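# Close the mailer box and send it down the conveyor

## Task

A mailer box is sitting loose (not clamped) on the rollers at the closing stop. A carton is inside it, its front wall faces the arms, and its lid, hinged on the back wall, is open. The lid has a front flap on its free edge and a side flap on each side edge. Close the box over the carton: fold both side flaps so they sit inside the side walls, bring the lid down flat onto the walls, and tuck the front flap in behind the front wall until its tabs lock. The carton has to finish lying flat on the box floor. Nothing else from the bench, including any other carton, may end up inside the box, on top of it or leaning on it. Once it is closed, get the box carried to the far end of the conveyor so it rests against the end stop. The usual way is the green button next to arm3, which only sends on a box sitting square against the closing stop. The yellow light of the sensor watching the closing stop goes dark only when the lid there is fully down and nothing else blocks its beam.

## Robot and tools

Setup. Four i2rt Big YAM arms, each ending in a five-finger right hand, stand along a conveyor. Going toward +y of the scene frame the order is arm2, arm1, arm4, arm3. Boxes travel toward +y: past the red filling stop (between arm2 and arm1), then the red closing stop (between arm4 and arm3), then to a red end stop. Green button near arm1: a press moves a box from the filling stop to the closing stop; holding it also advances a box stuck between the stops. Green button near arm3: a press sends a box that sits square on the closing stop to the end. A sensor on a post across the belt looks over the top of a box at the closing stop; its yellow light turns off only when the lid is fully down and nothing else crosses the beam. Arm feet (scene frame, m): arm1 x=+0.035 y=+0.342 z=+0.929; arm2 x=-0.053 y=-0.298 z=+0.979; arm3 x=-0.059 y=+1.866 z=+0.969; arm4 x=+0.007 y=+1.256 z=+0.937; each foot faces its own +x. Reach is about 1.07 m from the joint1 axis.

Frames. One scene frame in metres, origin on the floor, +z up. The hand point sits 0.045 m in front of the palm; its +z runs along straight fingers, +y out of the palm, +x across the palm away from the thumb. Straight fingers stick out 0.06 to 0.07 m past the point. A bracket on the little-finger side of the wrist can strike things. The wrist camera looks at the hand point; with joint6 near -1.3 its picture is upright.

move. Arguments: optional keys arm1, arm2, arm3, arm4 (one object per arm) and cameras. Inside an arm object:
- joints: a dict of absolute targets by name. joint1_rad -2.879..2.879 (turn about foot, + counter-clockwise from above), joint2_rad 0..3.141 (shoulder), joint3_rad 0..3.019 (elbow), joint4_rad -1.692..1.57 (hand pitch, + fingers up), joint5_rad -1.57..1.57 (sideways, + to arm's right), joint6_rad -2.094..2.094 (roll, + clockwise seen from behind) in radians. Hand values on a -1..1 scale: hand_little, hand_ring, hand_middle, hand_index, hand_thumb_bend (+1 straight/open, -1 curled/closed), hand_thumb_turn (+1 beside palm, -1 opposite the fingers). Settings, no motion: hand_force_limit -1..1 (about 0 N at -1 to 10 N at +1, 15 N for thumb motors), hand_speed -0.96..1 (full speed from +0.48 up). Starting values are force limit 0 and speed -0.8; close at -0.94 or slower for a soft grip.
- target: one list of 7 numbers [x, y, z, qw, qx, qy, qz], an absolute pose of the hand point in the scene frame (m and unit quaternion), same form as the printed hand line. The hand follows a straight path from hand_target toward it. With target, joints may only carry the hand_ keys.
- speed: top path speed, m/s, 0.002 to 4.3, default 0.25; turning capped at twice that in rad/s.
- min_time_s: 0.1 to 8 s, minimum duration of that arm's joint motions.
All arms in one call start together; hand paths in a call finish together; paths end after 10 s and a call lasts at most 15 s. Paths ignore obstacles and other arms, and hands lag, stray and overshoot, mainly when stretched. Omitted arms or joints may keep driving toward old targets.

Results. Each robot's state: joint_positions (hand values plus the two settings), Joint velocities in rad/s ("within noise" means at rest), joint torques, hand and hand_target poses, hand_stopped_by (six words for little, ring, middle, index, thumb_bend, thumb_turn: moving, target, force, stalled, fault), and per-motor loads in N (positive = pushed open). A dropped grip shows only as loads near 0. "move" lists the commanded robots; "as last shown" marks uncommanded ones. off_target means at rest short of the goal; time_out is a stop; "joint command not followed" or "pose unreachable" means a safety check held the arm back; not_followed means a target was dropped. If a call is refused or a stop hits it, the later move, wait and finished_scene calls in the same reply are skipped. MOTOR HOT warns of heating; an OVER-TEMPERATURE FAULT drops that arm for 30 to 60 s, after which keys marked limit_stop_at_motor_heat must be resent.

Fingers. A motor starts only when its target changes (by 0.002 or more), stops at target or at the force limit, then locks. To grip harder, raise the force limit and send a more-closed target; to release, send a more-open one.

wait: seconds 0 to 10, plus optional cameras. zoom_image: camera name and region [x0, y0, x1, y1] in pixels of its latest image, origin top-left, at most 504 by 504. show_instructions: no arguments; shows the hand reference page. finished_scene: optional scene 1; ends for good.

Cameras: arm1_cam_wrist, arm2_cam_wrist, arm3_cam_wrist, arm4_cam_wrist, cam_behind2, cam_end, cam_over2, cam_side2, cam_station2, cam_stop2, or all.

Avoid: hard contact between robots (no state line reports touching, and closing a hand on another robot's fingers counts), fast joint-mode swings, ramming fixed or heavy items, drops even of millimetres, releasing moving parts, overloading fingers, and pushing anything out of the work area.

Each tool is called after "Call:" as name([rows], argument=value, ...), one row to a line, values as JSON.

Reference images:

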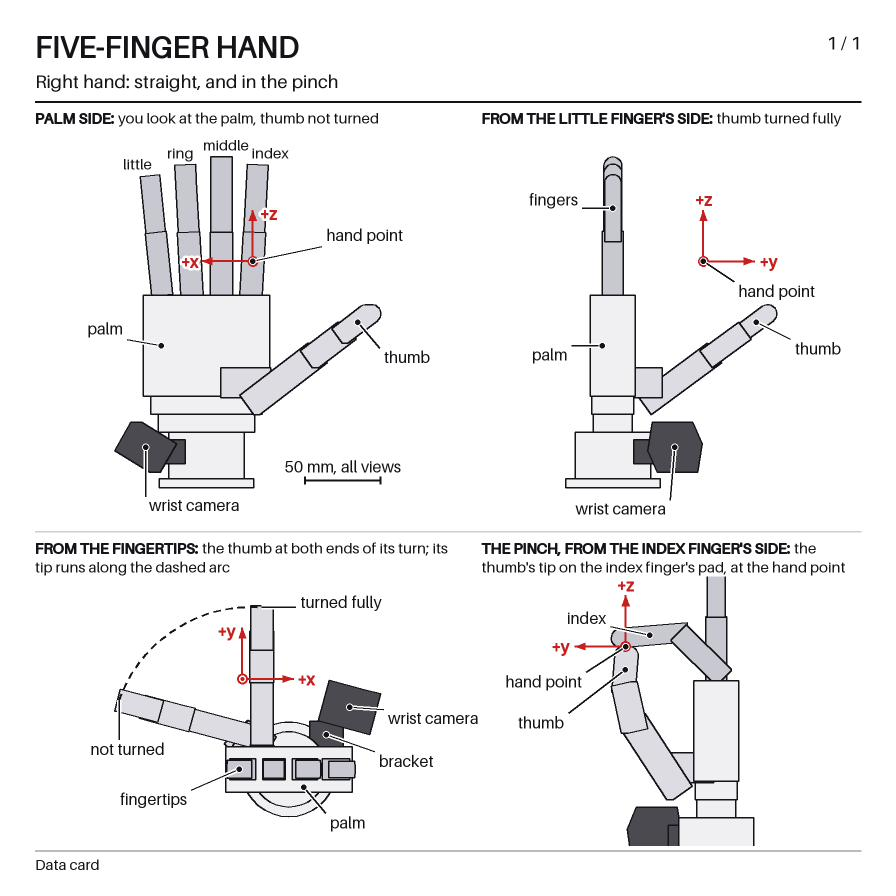

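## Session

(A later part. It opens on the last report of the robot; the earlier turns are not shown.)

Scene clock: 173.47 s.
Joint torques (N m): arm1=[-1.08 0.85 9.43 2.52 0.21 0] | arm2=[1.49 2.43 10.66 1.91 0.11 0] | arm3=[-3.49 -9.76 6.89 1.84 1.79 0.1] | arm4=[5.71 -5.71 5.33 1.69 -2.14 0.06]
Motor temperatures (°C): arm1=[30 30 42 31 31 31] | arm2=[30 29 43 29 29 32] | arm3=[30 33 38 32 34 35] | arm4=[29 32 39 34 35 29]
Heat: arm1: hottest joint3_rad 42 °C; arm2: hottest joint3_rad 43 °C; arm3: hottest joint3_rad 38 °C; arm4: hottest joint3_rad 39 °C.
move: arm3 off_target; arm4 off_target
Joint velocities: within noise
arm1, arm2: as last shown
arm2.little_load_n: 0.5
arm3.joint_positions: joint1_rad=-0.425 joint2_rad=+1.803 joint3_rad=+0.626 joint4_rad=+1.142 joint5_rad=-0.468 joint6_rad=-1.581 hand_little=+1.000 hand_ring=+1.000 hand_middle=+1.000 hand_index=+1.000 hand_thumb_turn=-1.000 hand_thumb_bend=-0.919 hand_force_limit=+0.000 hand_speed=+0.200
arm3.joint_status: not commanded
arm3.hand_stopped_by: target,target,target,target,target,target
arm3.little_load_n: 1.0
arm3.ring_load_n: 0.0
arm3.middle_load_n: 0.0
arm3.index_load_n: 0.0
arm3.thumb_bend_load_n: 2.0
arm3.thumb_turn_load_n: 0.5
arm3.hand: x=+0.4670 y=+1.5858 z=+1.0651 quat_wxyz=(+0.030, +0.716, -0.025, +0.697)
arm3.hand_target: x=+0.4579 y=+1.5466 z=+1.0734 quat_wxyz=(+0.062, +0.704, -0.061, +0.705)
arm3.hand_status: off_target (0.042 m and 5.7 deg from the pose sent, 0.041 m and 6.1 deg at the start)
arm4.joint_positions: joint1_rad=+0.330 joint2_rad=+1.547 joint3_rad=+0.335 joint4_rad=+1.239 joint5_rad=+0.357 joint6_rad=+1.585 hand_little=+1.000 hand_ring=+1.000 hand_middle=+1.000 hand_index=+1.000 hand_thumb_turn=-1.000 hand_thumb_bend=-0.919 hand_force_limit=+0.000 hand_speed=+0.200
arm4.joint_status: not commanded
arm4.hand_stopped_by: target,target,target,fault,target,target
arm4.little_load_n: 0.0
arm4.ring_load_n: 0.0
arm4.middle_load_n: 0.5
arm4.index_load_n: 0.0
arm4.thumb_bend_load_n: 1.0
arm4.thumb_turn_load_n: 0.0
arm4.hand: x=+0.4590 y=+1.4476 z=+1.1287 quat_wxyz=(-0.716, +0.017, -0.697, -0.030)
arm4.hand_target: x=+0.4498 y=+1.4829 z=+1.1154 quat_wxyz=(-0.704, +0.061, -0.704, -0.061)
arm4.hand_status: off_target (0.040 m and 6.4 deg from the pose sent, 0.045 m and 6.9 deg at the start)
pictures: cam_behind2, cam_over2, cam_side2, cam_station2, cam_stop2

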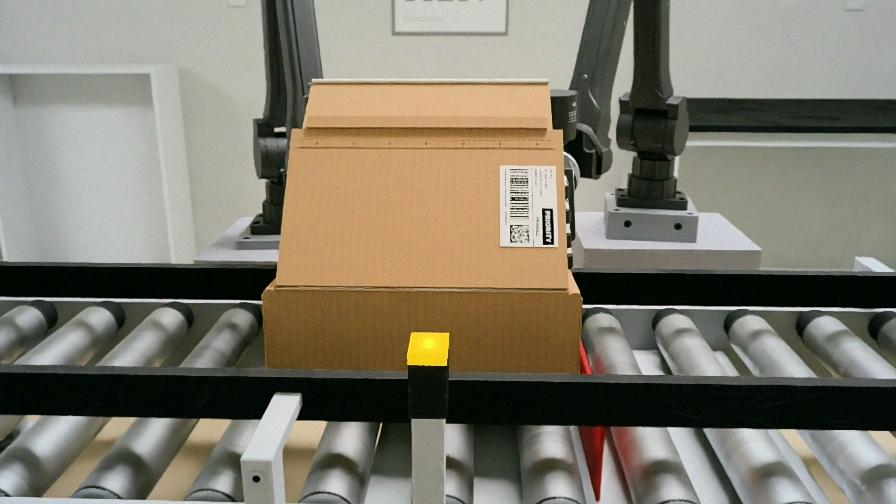

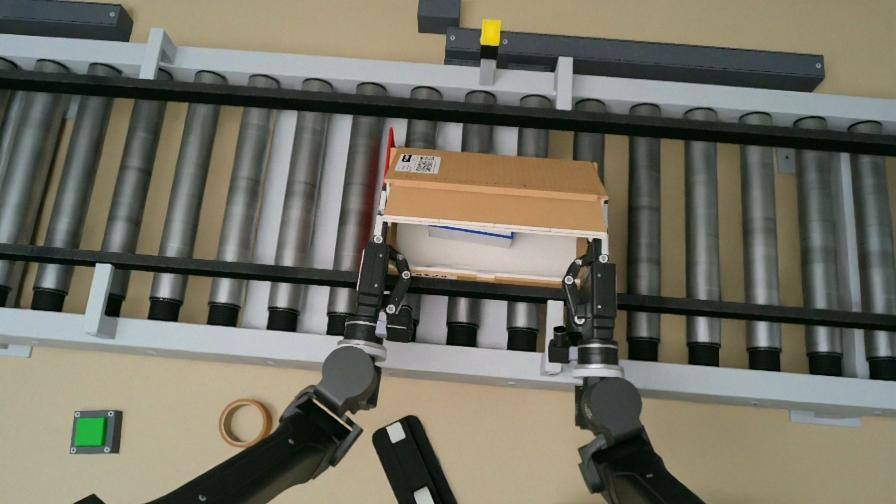

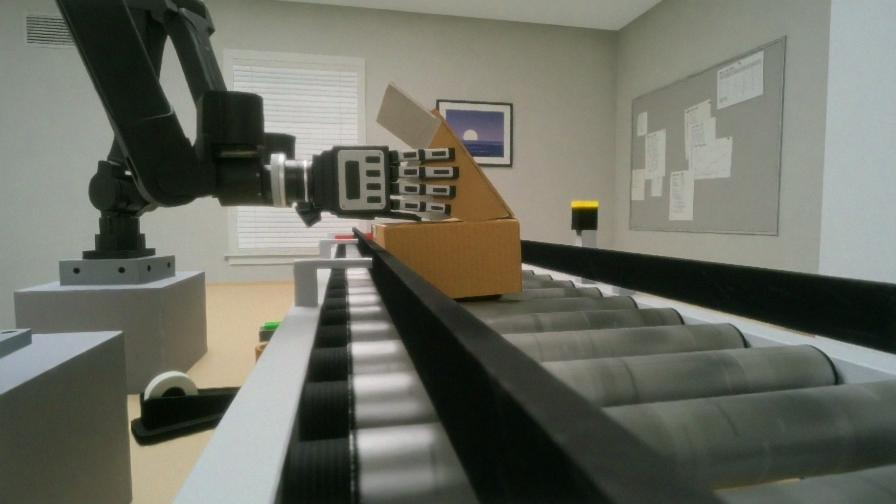

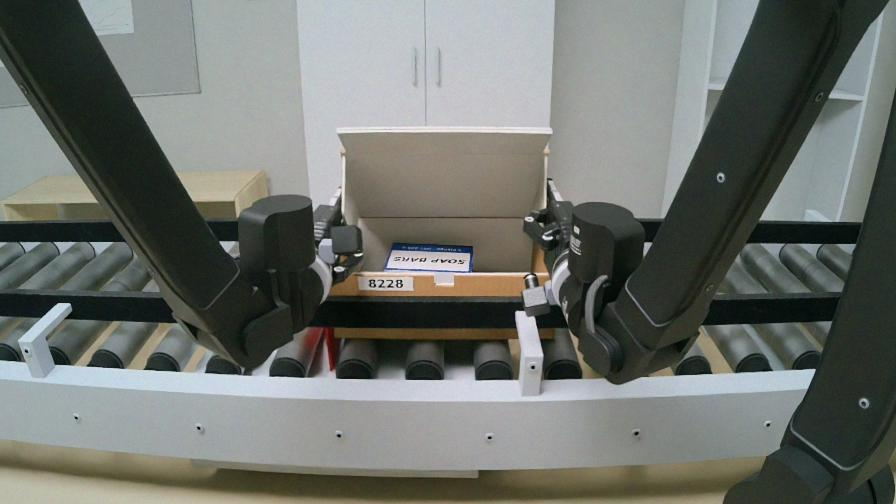

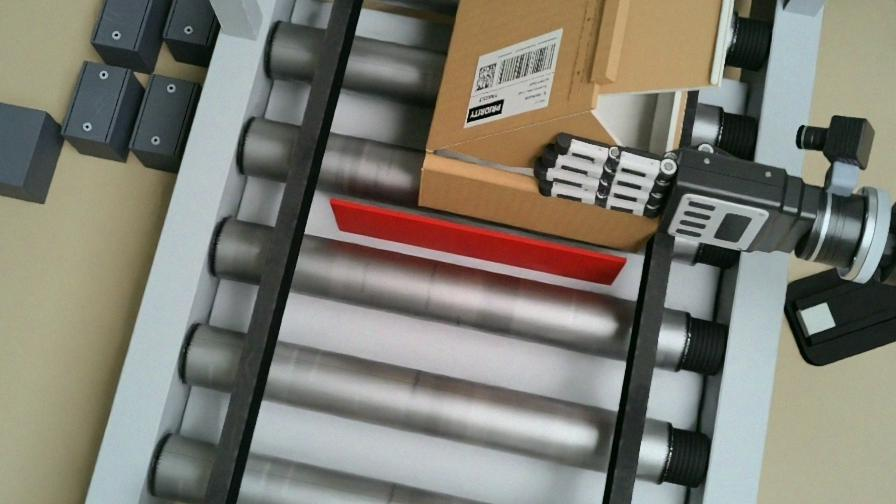

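Call:
move(arm4={"target":[0.452,1.435,1.12,0.7044,-0.0616,0.7044,0.0616],"speed":0.06}, arm3={"target":[0.46,1.6,1.078,0.0616,0.7044,-0.0616,0.7044],"speed":0.06}, cameras=["cam_over2","cam_side2","cam_behind2","cam_stop2"])

Call:
zoom_image(camera="cam_stop2", region=[400, 60, 720, 260])

Call:
zoom_image(camera="cam_side2", region=[340, 60, 560, 320])

Scene clock: 175.60 s.
Joint torques (N m): arm1=[-1.03 0.91 9.43 2.52 0.21 0] | arm2=[1.44 2.32 10.69 1.91 0.12 -0.01] | arm3=[1.03 -11.4 4.08 2.35 0.2 0.04] | arm4=[0.79 -8.82 3.59 1.63 -0.39 0.08]
Motor temperatures (°C): arm1=[30 30 42 31 31 31] | arm2=[30 29 43 29 29 32] | arm3=[30 33 38 32 35 35] | arm4=[29 32 39 34 35 29]
Heat: arm1: hottest joint3_rad 42 °C; arm2: hottest joint3_rad 43 °C; arm3: hottest joint3_rad 38 °C; arm4: hottest joint3_rad 39 °C.
move: arm3 off_target; arm4 done
Joint velocities: within noise
arm1, arm2: as last shown
arm1.little_load_n: -0.5
arm2.little_load_n: 0.0
arm2.index_load_n: 0.5
arm3.joint_positions: joint1_rad=-0.358 joint2_rad=+1.779 joint3_rad=+0.588 joint4_rad=+1.149 joint5_rad=-0.308 joint6_rad=-1.576 hand_little=+1.000 hand_ring=+1.000 hand_middle=+1.000 hand_index=+1.000 hand_thumb_turn=-1.000 hand_thumb_bend=-0.919 hand_force_limit=+0.000 hand_speed=+0.200
arm3.joint_status: not commanded
arm3.hand_stopped_by: target,target,target,target,target,target
arm3.little_load_n: 0.0
arm3.ring_load_n: 0.0
arm3.middle_load_n: 0.0
arm3.index_load_n: 0.0
arm3.thumb_bend_load_n: 2.0
arm3.thumb_turn_load_n: 0.0
arm3.hand: x=+0.4598 y=+1.5977 z=+1.0641 quat_wxyz=(+0.062, +0.717, -0.060, +0.692)
arm3.hand_target: x=+0.4601 y=+1.6000 z=+1.0778 quat_wxyz=(+0.061, +0.705, -0.062, +0.704)
arm3.hand_status: off_target (0.014 m and 2.0 deg from the pose sent, 0.020 m and 5.7 deg at the start)
arm4.joint_positions: joint1_rad=+0.222 joint2_rad=+1.539 joint3_rad=+0.315 joint4_rad=+1.231 joint5_rad=+0.149 joint6_rad=+1.580 hand_little=+1.000 hand_ring=+1.000 hand_middle=+1.000 hand_index=+1.000 hand_thumb_turn=-1.000 hand_thumb_bend=-0.919 hand_force_limit=+0.000 hand_speed=+0.200
arm4.joint_status: not commanded
arm4.hand_stopped_by: target,target,target,fault,target,target
arm4.little_load_n: 0.0
arm4.ring_load_n: 0.0
arm4.middle_load_n: 0.0
arm4.index_load_n: 0.0
arm4.thumb_bend_load_n: 1.0
arm4.thumb_turn_load_n: 0.0
arm4.hand: x=+0.4560 y=+1.4349 z=+1.1217 quat_wxyz=(-0.707, +0.057, -0.702, -0.060)
arm4.hand_target: x=+0.4520 y=+1.4351 z=+1.1200 quat_wxyz=(-0.704, +0.062, -0.704, -0.062)
arm4.hand_status: done (0.004 m and 0.7 deg from the pose sent, 0.017 m and 6.4 deg at the start)
pictures: cam_behind2, cam_over2, cam_side2, cam_stop2

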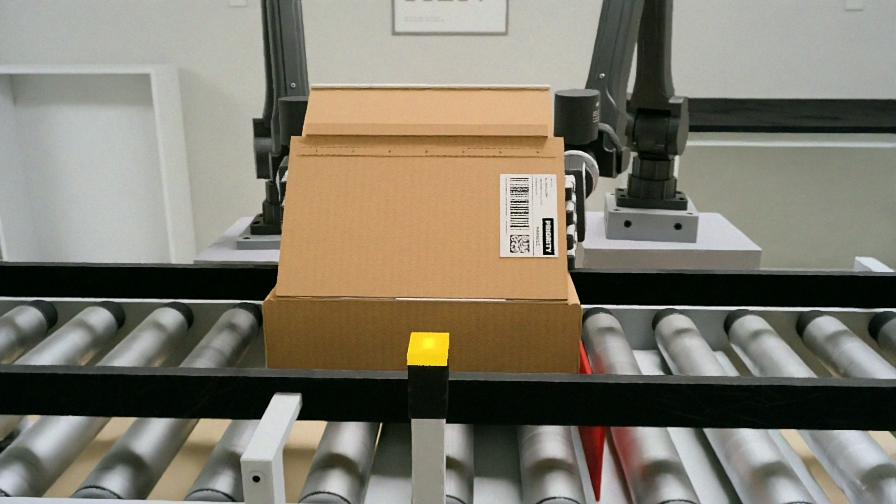

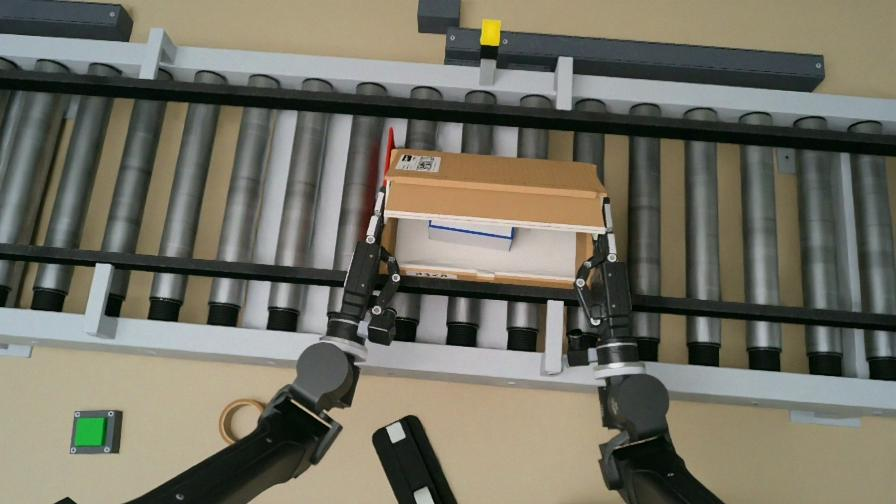

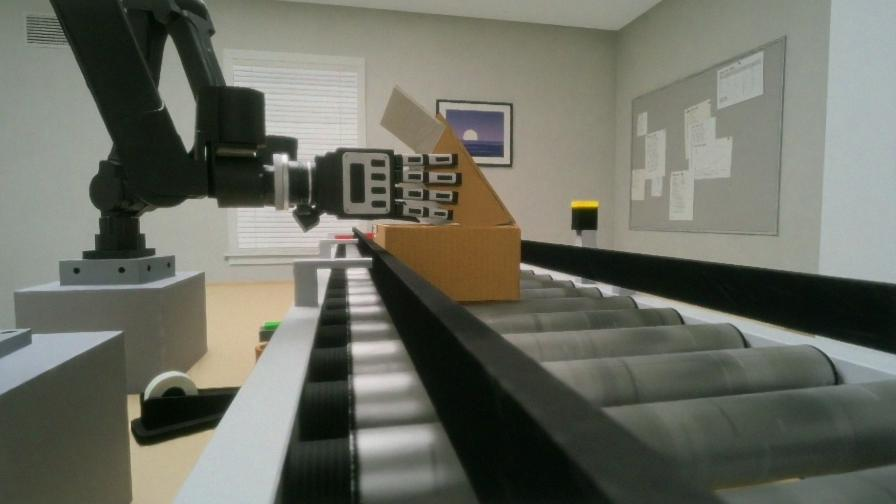

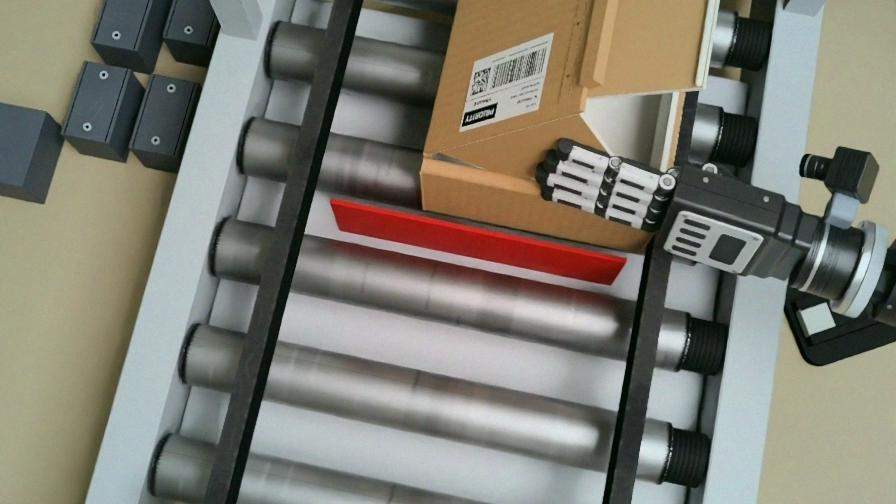

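Scaled by 1.575 from the camera's image (finer frame: 1280x720).

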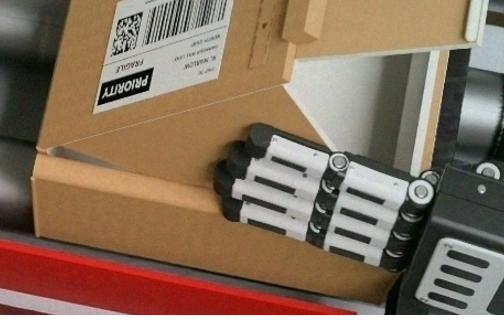

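Scaled by 1.938 from the camera's image (finer frame: 1280x720).

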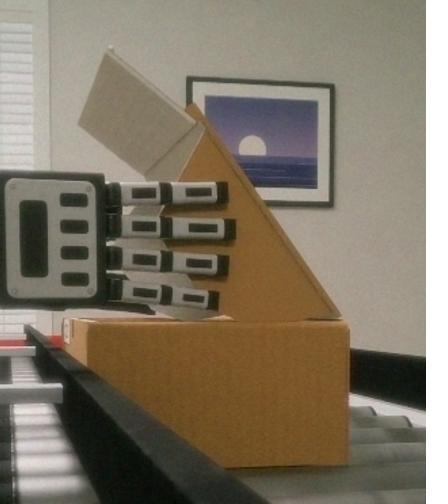

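Call:
move(arm4={"target":[0.452,1.405,1.125,0.7044,-0.0616,0.7044,0.0616],"speed":0.08}, arm3={"target":[0.46,1.635,1.083,0.0616,0.7044,-0.0616,0.7044],"speed":0.08}, cameras=["cam_over2","cam_side2","cam_behind2","cam_stop2"])

Call:
zoom_image(camera="cam_stop2", region=[400, 60, 720, 260])

Call:
zoom_image(camera="cam_side2", region=[340, 60, 560, 320])

Scene clock: 176.87 s.
Joint torques (N m): arm1=[-0.97 0.85 9.44 2.51 0.21 0.01] | arm2=[1.55 2.26 10.71 1.92 0.1 -0.03] | arm3=[1.32 -11.11 3.97 2.13 0.04 0.01] | arm4=[0.44 -7.82 3.93 1.94 -0.08 0.1]
Motor temperatures (°C): arm1=[30 30 42 31 31 31] | arm2=[30 29 44 29 29 32] | arm3=[30 33 38 32 35 35] | arm4=[29 32 39 34 35 29]
Heat: arm1: hottest joint3_rad 42 °C; arm2: hottest joint3_rad 44 °C; arm3: hottest joint3_rad 38 °C; arm4: hottest joint3_rad 39 °C.
move: arm3 off_target; arm4 done
Joint velocities: within noise
arm1, arm2: as last shown
arm1.little_load_n: 0.0
arm2.index_load_n: 0.0
arm3.joint_positions: joint1_rad=-0.275 joint2_rad=+1.736 joint3_rad=+0.548 joint4_rad=+1.152 joint5_rad=-0.219 joint6_rad=-1.574 hand_little=+1.000 hand_ring=+1.000 hand_middle=+1.000 hand_index=+1.000 hand_thumb_turn=-1.000 hand_thumb_bend=-0.919 hand_force_limit=+0.000 hand_speed=+0.200
arm3.joint_status: not commanded
arm3.hand_stopped_by: target,target,target,target,target,target
arm3.little_load_n: 0.0
arm3.ring_load_n: 0.0
arm3.middle_load_n: 0.0
arm3.index_load_n: 0.0
arm3.thumb_bend_load_n: 2.0
arm3.thumb_turn_load_n: 0.0
arm3.hand: x=+0.4597 y=+1.6309 z=+1.0717 quat_wxyz=(+0.065, +0.715, -0.061, +0.694)
arm3.hand_target: x=+0.4601 y=+1.6350 z=+1.0827 quat_wxyz=(+0.061, +0.705, -0.062, +0.704)
arm3.hand_status: off_target (0.012 m and 1.7 deg from the pose sent, 0.042 m and 2.0 deg at the start)
arm4.joint_positions: joint1_rad=+0.121 joint2_rad=+1.501 joint3_rad=+0.294 joint4_rad=+1.206 joint5_rad=+0.036 joint6_rad=+1.580 hand_little=+1.000 hand_ring=+1.000 hand_middle=+1.000 hand_index=+1.000 hand_thumb_turn=-1.000 hand_thumb_bend=-0.919 hand_force_limit=+0.000 hand_speed=+0.200
arm4.joint_status: not commanded
arm4.hand_stopped_by: target,target,target,fault,target,target
arm4.little_load_n: 0.0
arm4.ring_load_n: 0.0
arm4.middle_load_n: 0.0
arm4.index_load_n: 0.0
arm4.thumb_bend_load_n: 1.5
arm4.thumb_turn_load_n: 0.0
arm4.hand: x=+0.4541 y=+1.4081 z=+1.1240 quat_wxyz=(-0.704, +0.062, -0.704, -0.064)
arm4.hand_target: x=+0.4520 y=+1.4049 z=+1.1250 quat_wxyz=(-0.705, +0.062, -0.704, -0.061)
arm4.hand_status: done (0.004 m and 0.3 deg from the pose sent, 0.030 m and 0.7 deg at the start)
pictures: cam_behind2, cam_over2, cam_side2, cam_stop2

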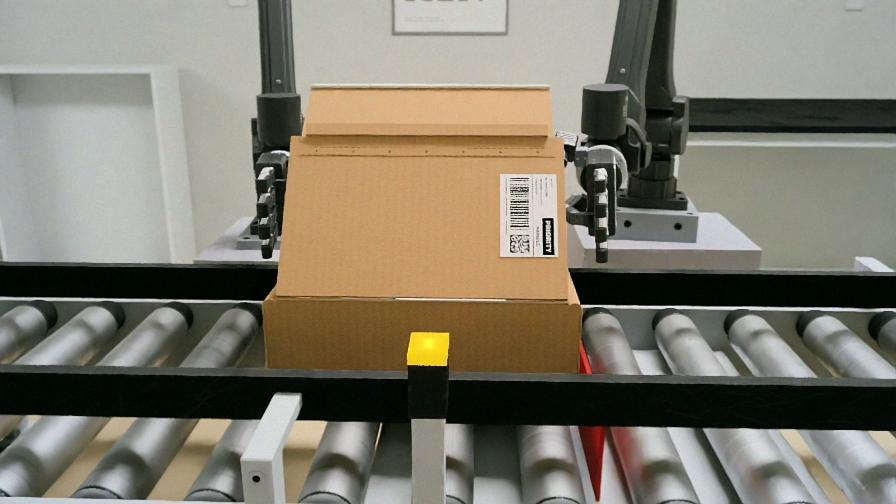

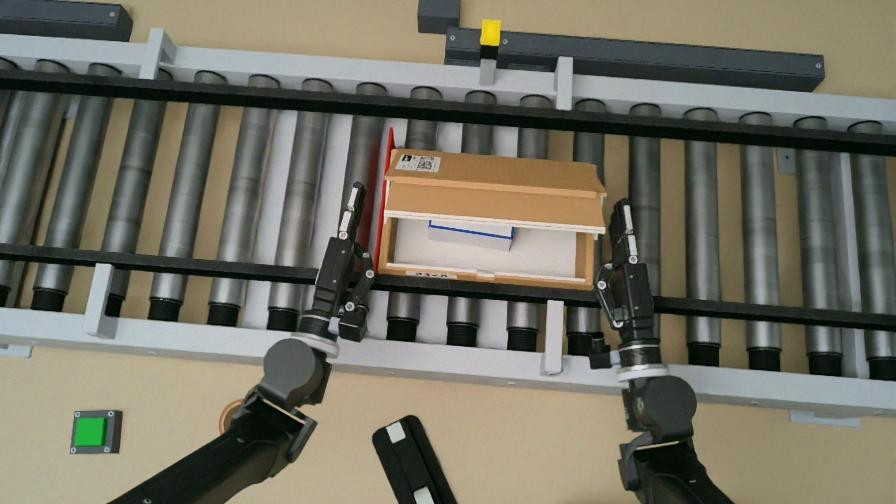

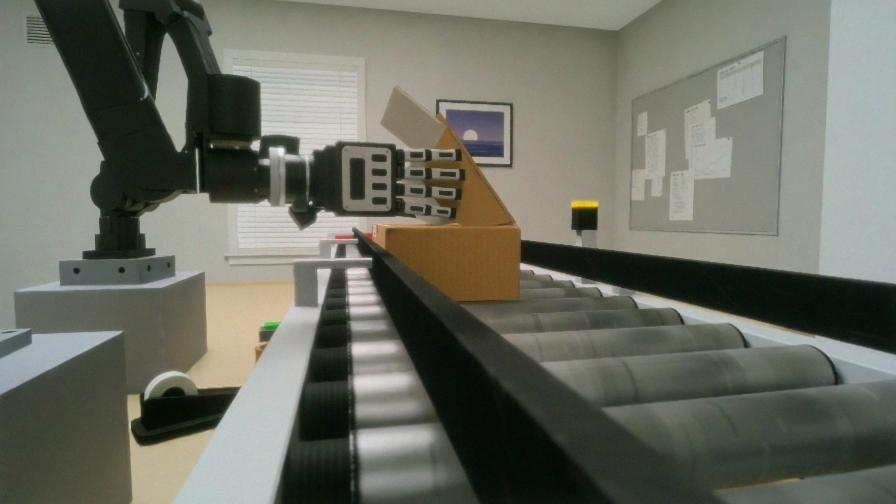

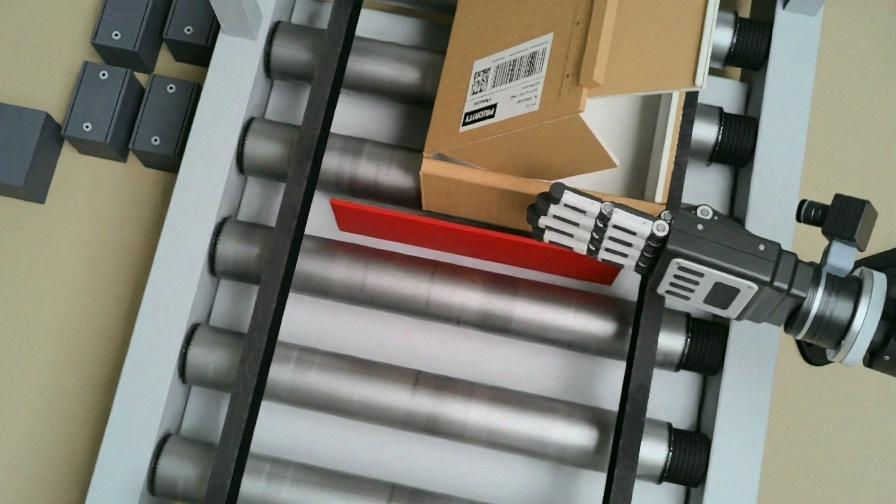

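Scaled by 1.575 from the camera's image (finer frame: 1280x720).

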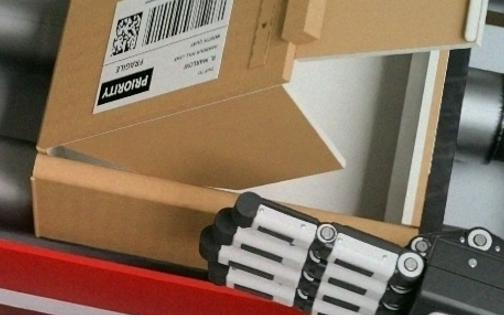

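Scaled by 1.938 from the camera's image (finer frame: 1280x720).

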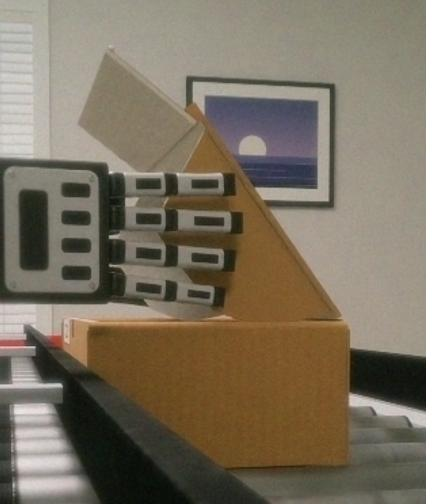

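Call:
move(arm4={"target":[0.47,1.29,1.22,0.7071,0,0.7071,0],"speed":0.25}, arm3={"target":[0.36,1.7,1.16,0.5,-0.5,0.5,-0.5],"speed":0.2}, cameras=["cam_over2","cam_side2","cam_station2","cam_stop2","cam_end"])

Call:
zoom_image(camera="cam_over2", region=[370, 130, 620, 300])

Call:
zoom_image(camera="cam_station2", region=[310, 110, 590, 310])

Scene clock: 183.07 s.
Joint torques (N m): arm1=[-1.03 0.91 9.43 2.51 0.21 0] | arm2=[1.38 2.43 10.65 1.89 0.11 -0.03] | arm3=[0.21 -6.42 6.56 1.87 -0.14 0.05] | arm4=[0.5 -5.13 10.76 2.03 -0.14 0.11]
Motor temperatures (°C): arm1=[30 30 42 31 31 31] | arm2=[30 29 44 29 29 32] | arm3=[30 32 38 32 34 35] | arm4=[29 32 39 34 35 29]
Heat: arm1: hottest joint3_rad 42 °C; arm2: hottest joint3_rad 44 °C; arm3: hottest joint3_rad 38 °C; arm4: hottest joint3_rad 39 °C.
move: arm3 done; arm4 off_target
Joint velocities: within noise
arm1, arm2: as last shown
arm1.middle_load_n: -0.5
arm3.joint_positions: joint1_rad=-0.593 joint2_rad=+1.205 joint3_rad=+0.455 joint4_rad=+0.729 joint5_rad=-0.723 joint6_rad=-0.005 hand_little=+1.000 hand_ring=+1.000 hand_middle=+1.000 hand_index=+1.000 hand_thumb_turn=-1.000 hand_thumb_bend=-0.919 hand_force_limit=+0.000 hand_speed=+0.200
arm3.joint_status: not commanded
arm3.hand_stopped_by: target,target,target,target,target,target
arm3.little_load_n: 0.0
arm3.ring_load_n: 0.0
arm3.middle_load_n: 0.0
arm3.index_load_n: 0.0
arm3.thumb_bend_load_n: 2.0
arm3.thumb_turn_load_n: 0.0
arm3.hand: x=+0.3629 y=+1.7017 z=+1.1556 quat_wxyz=(-0.497, +0.507, -0.500, +0.496)
arm3.hand_target: x=+0.3601 y=+1.7001 z=+1.1600 quat_wxyz=(-0.500, +0.500, -0.500, +0.500)
arm3.hand_status: done (0.006 m and 0.9 deg from the pose sent, 0.150 m and 90.8 deg at the start)
arm4.joint_positions: joint1_rad=-0.186 joint2_rad=+1.082 joint3_rad=+0.331 joint4_rad=+0.695 joint5_rad=-0.098 joint6_rad=+1.580 hand_little=+1.000 hand_ring=+1.000 hand_middle=+1.000 hand_index=+1.000 hand_thumb_turn=-1.000 hand_thumb_bend=-0.919 hand_force_limit=+0.000 hand_speed=+0.200
arm4.joint_status: not commanded
arm4.hand_stopped_by: target,target,target,fault,target,target
arm4.little_load_n: 0.0
arm4.ring_load_n: 0.0
arm4.middle_load_n: 0.0
arm4.index_load_n: 0.0
arm4.thumb_bend_load_n: 1.0
arm4.thumb_turn_load_n: 0.0
arm4.hand: x=+0.4580 y=+1.2936 z=+1.1903 quat_wxyz=(-0.688, -0.002, -0.726, -0.005)
arm4.hand_target: x=+0.4681 y=+1.2901 z=+1.2200 quat_wxyz=(-0.707, +0.000, -0.707, +0.000)
arm4.hand_status: off_target (0.032 m and 3.1 deg from the pose sent, 0.153 m and 10.3 deg at the start)
pictures: cam_end, cam_over2, cam_side2, cam_station2, cam_stop2

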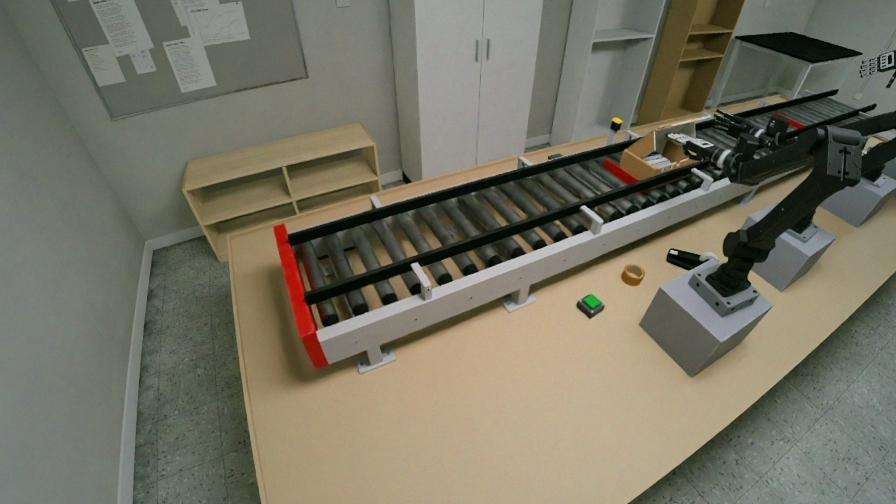

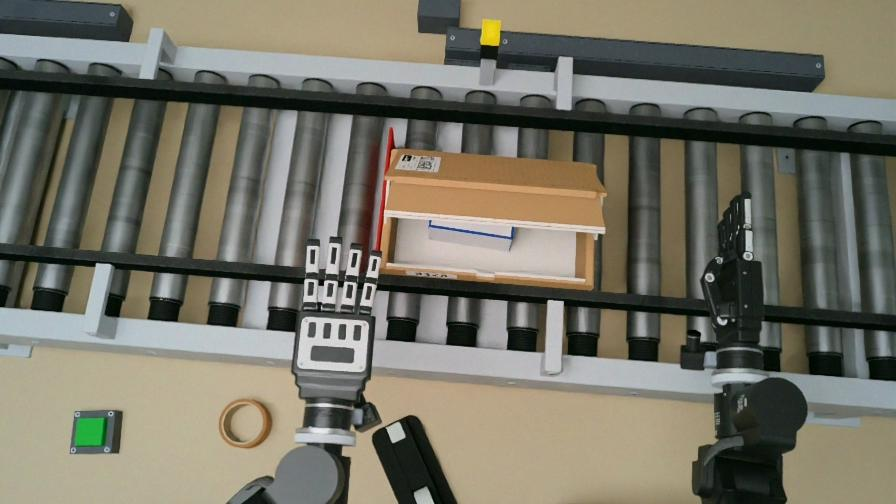

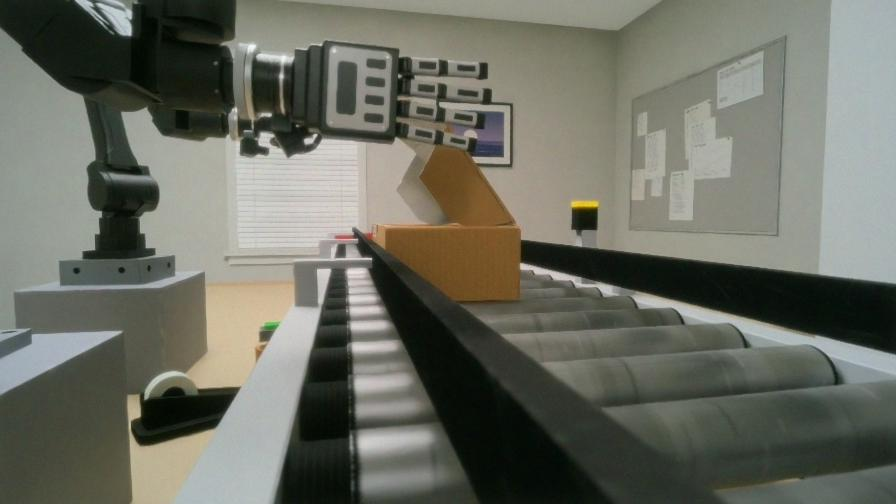

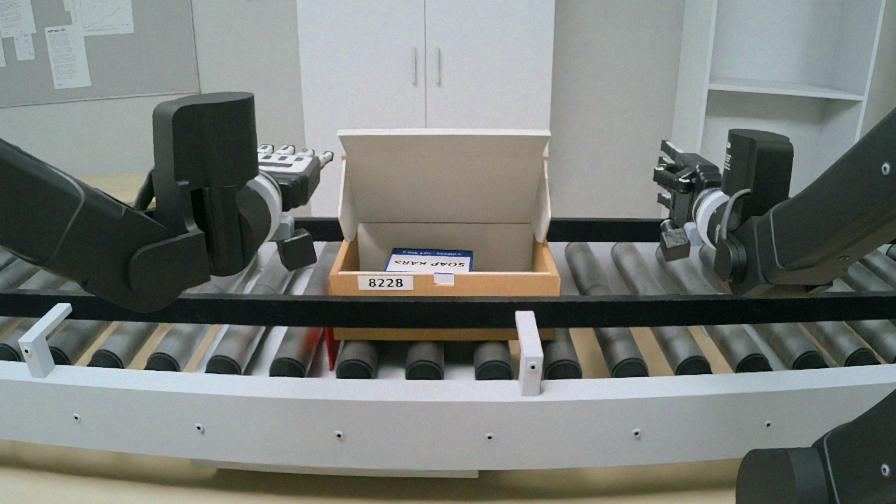

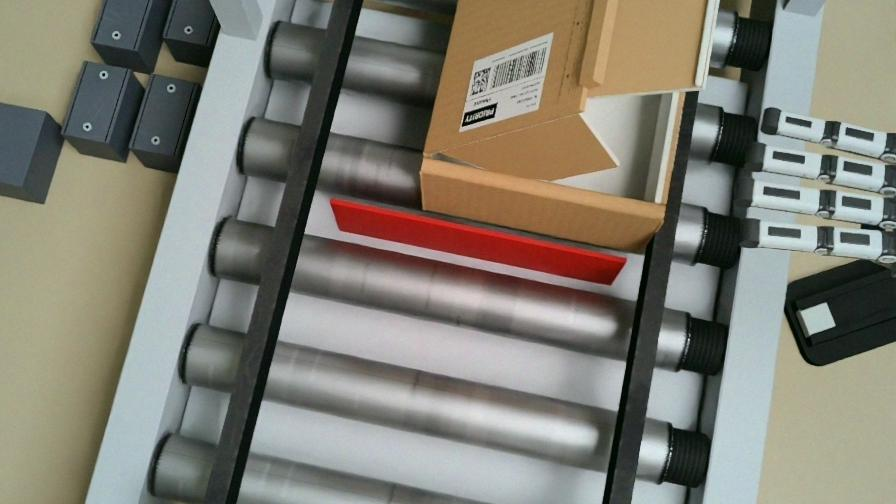

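Scaled by 2.016 from the camera's image (finer frame: 1280x720).

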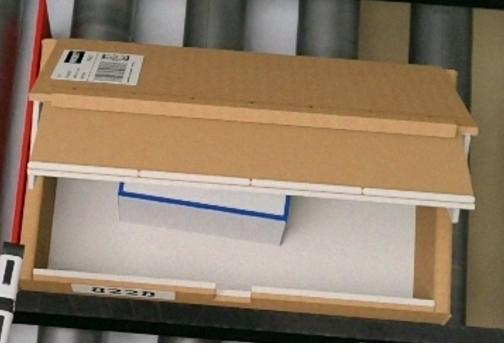

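Scaled by 1.800 from the camera's image (finer frame: 1280x720).

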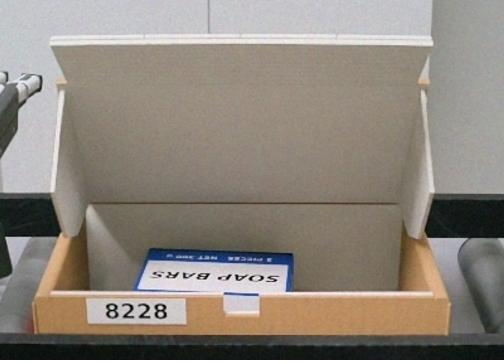

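Call:
move(arm4={"target":[0.62,1.29,1.27,0.6355,-0.6355,0.31,0.31],"speed":0.25}, arm3={"target":[0.33,1.56,1.26,0.2706,-0.6533,0.6533,-0.2706],"speed":0.2}, cameras=["cam_over2","cam_side2","cam_behind2"])

Scene clock: 192.47 s.
Joint torques (N m): arm1=[-1.03 0.85 9.42 2.5 0.21 0] | arm2=[1.32 2.14 10.69 1.91 0.12 0] | arm3=[-0.03 -9.88 13.07 0.49 -0.36 -0.31] | arm4=[1.9 -21.01 10.36 0.84 0.2 0.03]
Motor temperatures (°C): arm1=[30 30 42 31 31 31] | arm2=[30 29 44 29 29 32] | arm3=[30 32 39 32 34 35] | arm4=[29 33 40 34 35 29]
Heat: arm1: hottest joint3_rad 42 °C; arm2: hottest joint3_rad 44 °C; arm3: hottest joint3_rad 39 °C; arm4: hottest joint3_rad 40 °C.
move: arm3 off_target; arm4 moving
Joint velocities: within noise
arm1, arm2: as last shown
arm1.middle_load_n: 0.0
arm3.joint_positions: joint1_rad=-0.729 joint2_rad=+1.407 joint3_rad=+1.390 joint4_rad=-1.027 joint5_rad=-0.572 joint6_rad=-0.666 hand_little=+1.000 hand_ring=+1.000 hand_middle=+1.000 hand_index=+1.000 hand_thumb_turn=-1.000 hand_thumb_bend=-0.919 hand_force_limit=+0.000 hand_speed=+0.200
arm3.joint_status: not commanded
arm3.hand_stopped_by: target,target,target,target,target,target
arm3.little_load_n: 0.0
arm3.ring_load_n: 0.0
arm3.middle_load_n: 0.0
arm3.index_load_n: 0.0
arm3.thumb_bend_load_n: 2.0
arm3.thumb_turn_load_n: 0.5
arm3.hand: x=+0.3242 y=+1.5744 z=+1.2381 quat_wxyz=(-0.275, +0.650, -0.663, +0.248)
arm3.hand_target: x=+0.3291 y=+1.5608 z=+1.2599 quat_wxyz=(-0.270, +0.653, -0.653, +0.271)
arm3.hand_status: off_target (0.027 m and 2.9 deg from the pose sent, 0.179 m and 44.2 deg at the start)
arm4.joint_positions: joint1_rad=-0.365 joint2_rad=+1.985 joint3_rad=+1.566 joint4_rad=+0.747 joint5_rad=-1.601 joint6_rad=+1.302 hand_little=+1.000 hand_ring=+1.000 hand_middle=+1.000 hand_index=+1.000 hand_thumb_turn=-1.000 hand_thumb_bend=-0.919 hand_force_limit=+0.000 hand_speed=+0.200
arm4.joint_status: not commanded
arm4.hand_stopped_by: target,target,target,fault,target,target
arm4.little_load_n: 0.0
arm4.ring_load_n: 0.0
arm4.middle_load_n: 0.0
arm4.index_load_n: 0.0
arm4.thumb_bend_load_n: 1.0
arm4.thumb_turn_load_n: 0.0
arm4.hand: x=+0.6194 y=+1.2861 z=+1.2460 quat_wxyz=(-0.656, +0.585, -0.406, -0.250)
arm4.hand_target: x=+0.6194 y=+1.2907 z=+1.2697 quat_wxyz=(-0.662, +0.600, -0.385, -0.232)
arm4.hand_status: moving (0.024 m and 14.4 deg from the pose sent, 0.181 m and 97.0 deg at the start; a joint's target at an end of its range on 164 of 254 steps)
pictures: cam_behind2, cam_over2, cam_side2

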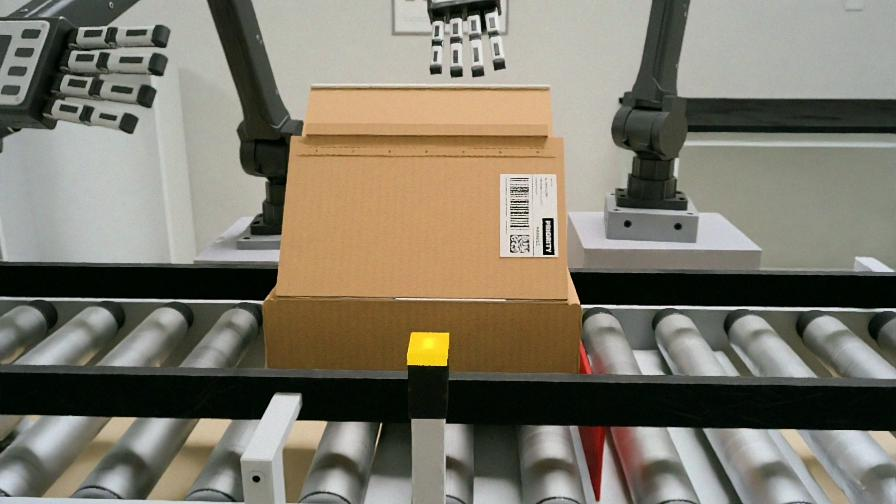

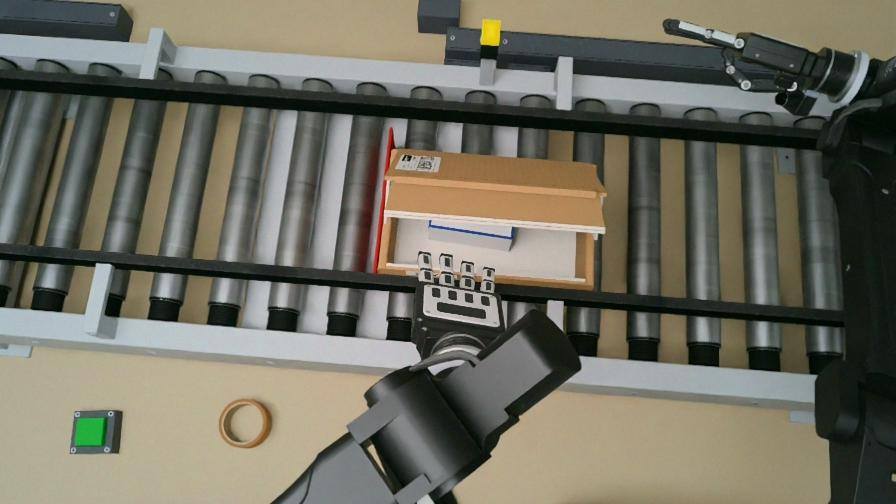

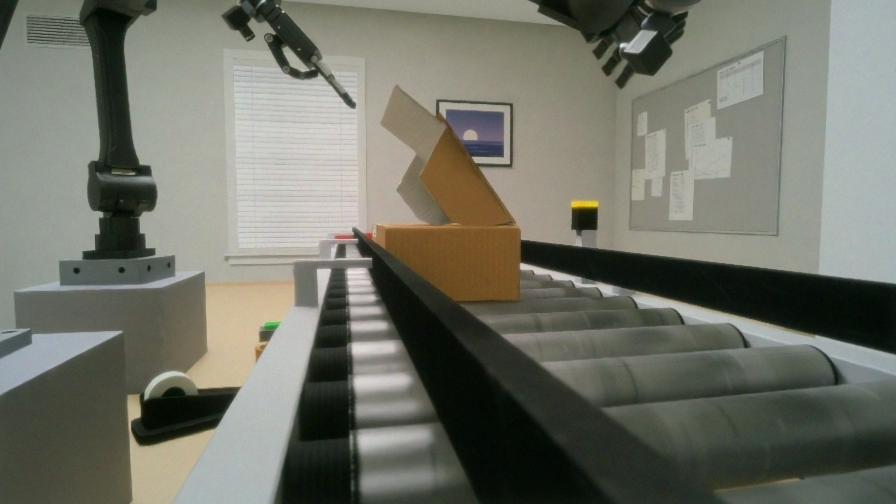

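Call:
move(arm4={"target":[0.56,1.365,1.21,0.6272,-0.6272,0.3265,0.3265],"speed":0.2}, arm3={"target":[0.36,1.548,1.24,0.2706,-0.6533,0.6533,-0.2706],"speed":0.1}, cameras=["cam_over2","cam_side2","cam_behind2"])

Scene clock: 194.67 s.
Joint torques (N m): arm1=[-1.03 0.91 9.42 2.51 0.21 0] | arm2=[1.32 2.14 10.71 1.94 0.12 0.01] | arm3=[1.44 -10.58 13.03 1.36 -0.34 0.01] | arm4=[0.85 -18.78 7.06 1.06 0.06 0.07]
Motor temperatures (°C): arm1=[30 30 42 31 31 31] | arm2=[30 29 44 29 29 32] | arm3=[30 32 39 32 34 35] | arm4=[29 33 40 34 34 29]
Heat: arm1: hottest joint3_rad 42 °C; arm2: hottest joint3_rad 44 °C; arm3: hottest joint3_rad 39 °C; arm4: hottest joint3_rad 40 °C.
move: arm3 off_target; arm4 off_target
Joint velocities: within noise
arm1, arm2: as last shown
arm2.middle_load_n: 0.5
arm3.joint_positions: joint1_rad=-0.715 joint2_rad=+1.480 joint3_rad=+1.411 joint4_rad=-0.983 joint5_rad=-0.557 joint6_rad=-0.665 hand_little=+1.000 hand_ring=+1.000 hand_middle=+1.000 hand_index=+1.000 hand_thumb_turn=-1.000 hand_thumb_bend=-0.919 hand_force_limit=+0.000 hand_speed=+0.200
arm3.joint_status: not commanded
arm3.hand_stopped_by: target,target,target,target,target,target
arm3.little_load_n: 0.0
arm3.ring_load_n: 0.0
arm3.middle_load_n: -0.5
arm3.index_load_n: 0.0
arm3.thumb_bend_load_n: 2.0
arm3.thumb_turn_load_n: 0.5
arm3.hand: x=+0.3436 y=+1.5586 z=+1.2150 quat_wxyz=(-0.270, +0.654, -0.664, +0.242)
arm3.hand_target: x=+0.3587 y=+1.5491 z=+1.2401 quat_wxyz=(-0.271, +0.653, -0.653, +0.271)
arm3.hand_status: off_target (0.032 m and 3.5 deg from the pose sent, 0.044 m and 2.9 deg at the start)
arm4.joint_positions: joint1_rad=-0.246 joint2_rad=+1.911 joint3_rad=+1.347 joint4_rad=+0.760 joint5_rad=-1.601 joint6_rad=+1.175 hand_little=+1.000 hand_ring=+1.000 hand_middle=+1.000 hand_index=+1.000 hand_thumb_turn=-1.000 hand_thumb_bend=-0.919 hand_force_limit=+0.000 hand_speed=+0.200
arm4.joint_status: not commanded
arm4.hand_stopped_by: target,target,target,fault,target,target
arm4.little_load_n: 0.0
arm4.ring_load_n: 0.0
arm4.middle_load_n: 0.0
arm4.index_load_n: 0.0
arm4.thumb_bend_load_n: 1.0
arm4.thumb_turn_load_n: 0.0
arm4.hand: x=+0.5640 y=+1.3655 z=+1.2034 quat_wxyz=(-0.640, +0.607, -0.371, -0.291)
arm4.hand_target: x=+0.5602 y=+1.3657 z=+1.2099 quat_wxyz=(-0.642, +0.610, -0.366, -0.286)
arm4.hand_status: off_target (0.008 m and 7.1 deg from the pose sent, 0.105 m and 14.0 deg at the start; a joint's target at an end of its range on 55 of 55 steps)
pictures: cam_behind2, cam_over2, cam_side2

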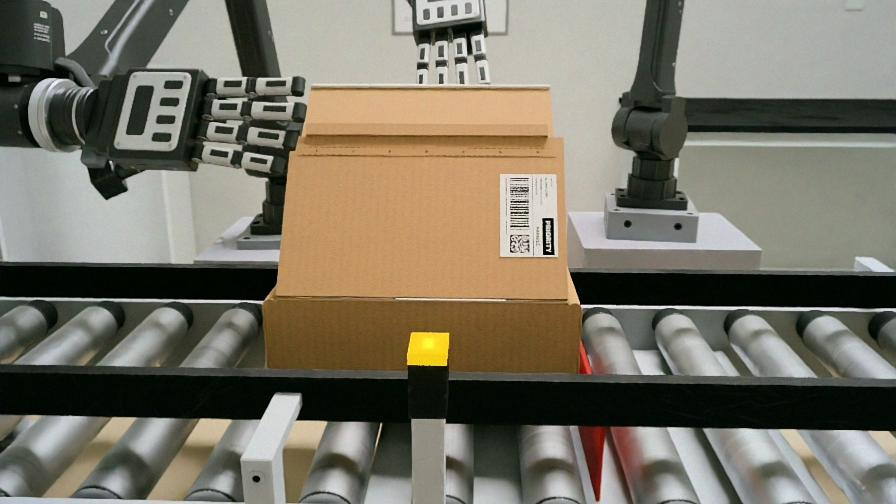

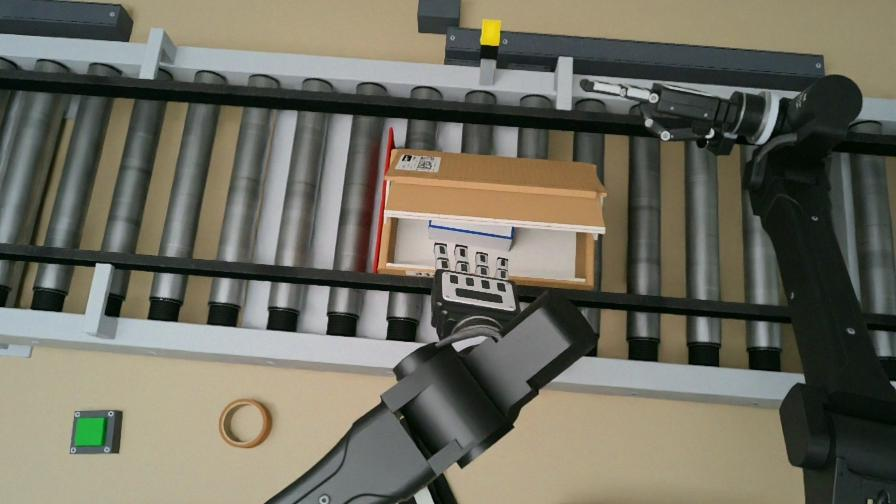

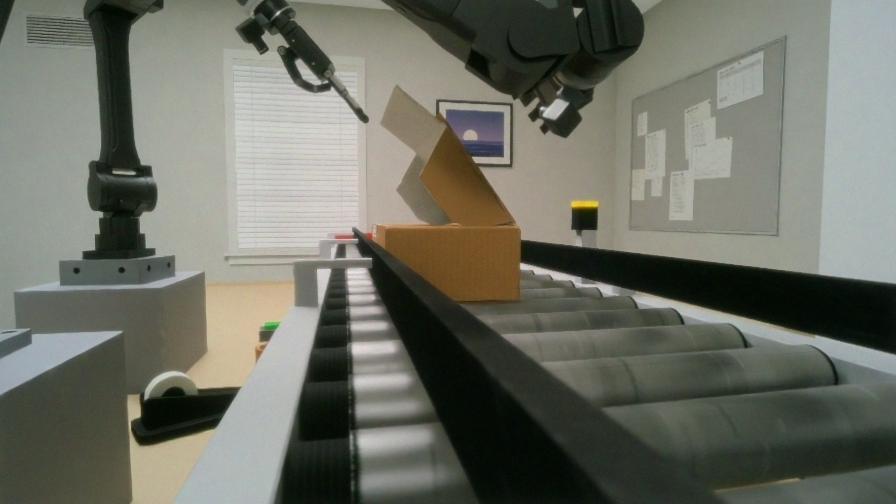

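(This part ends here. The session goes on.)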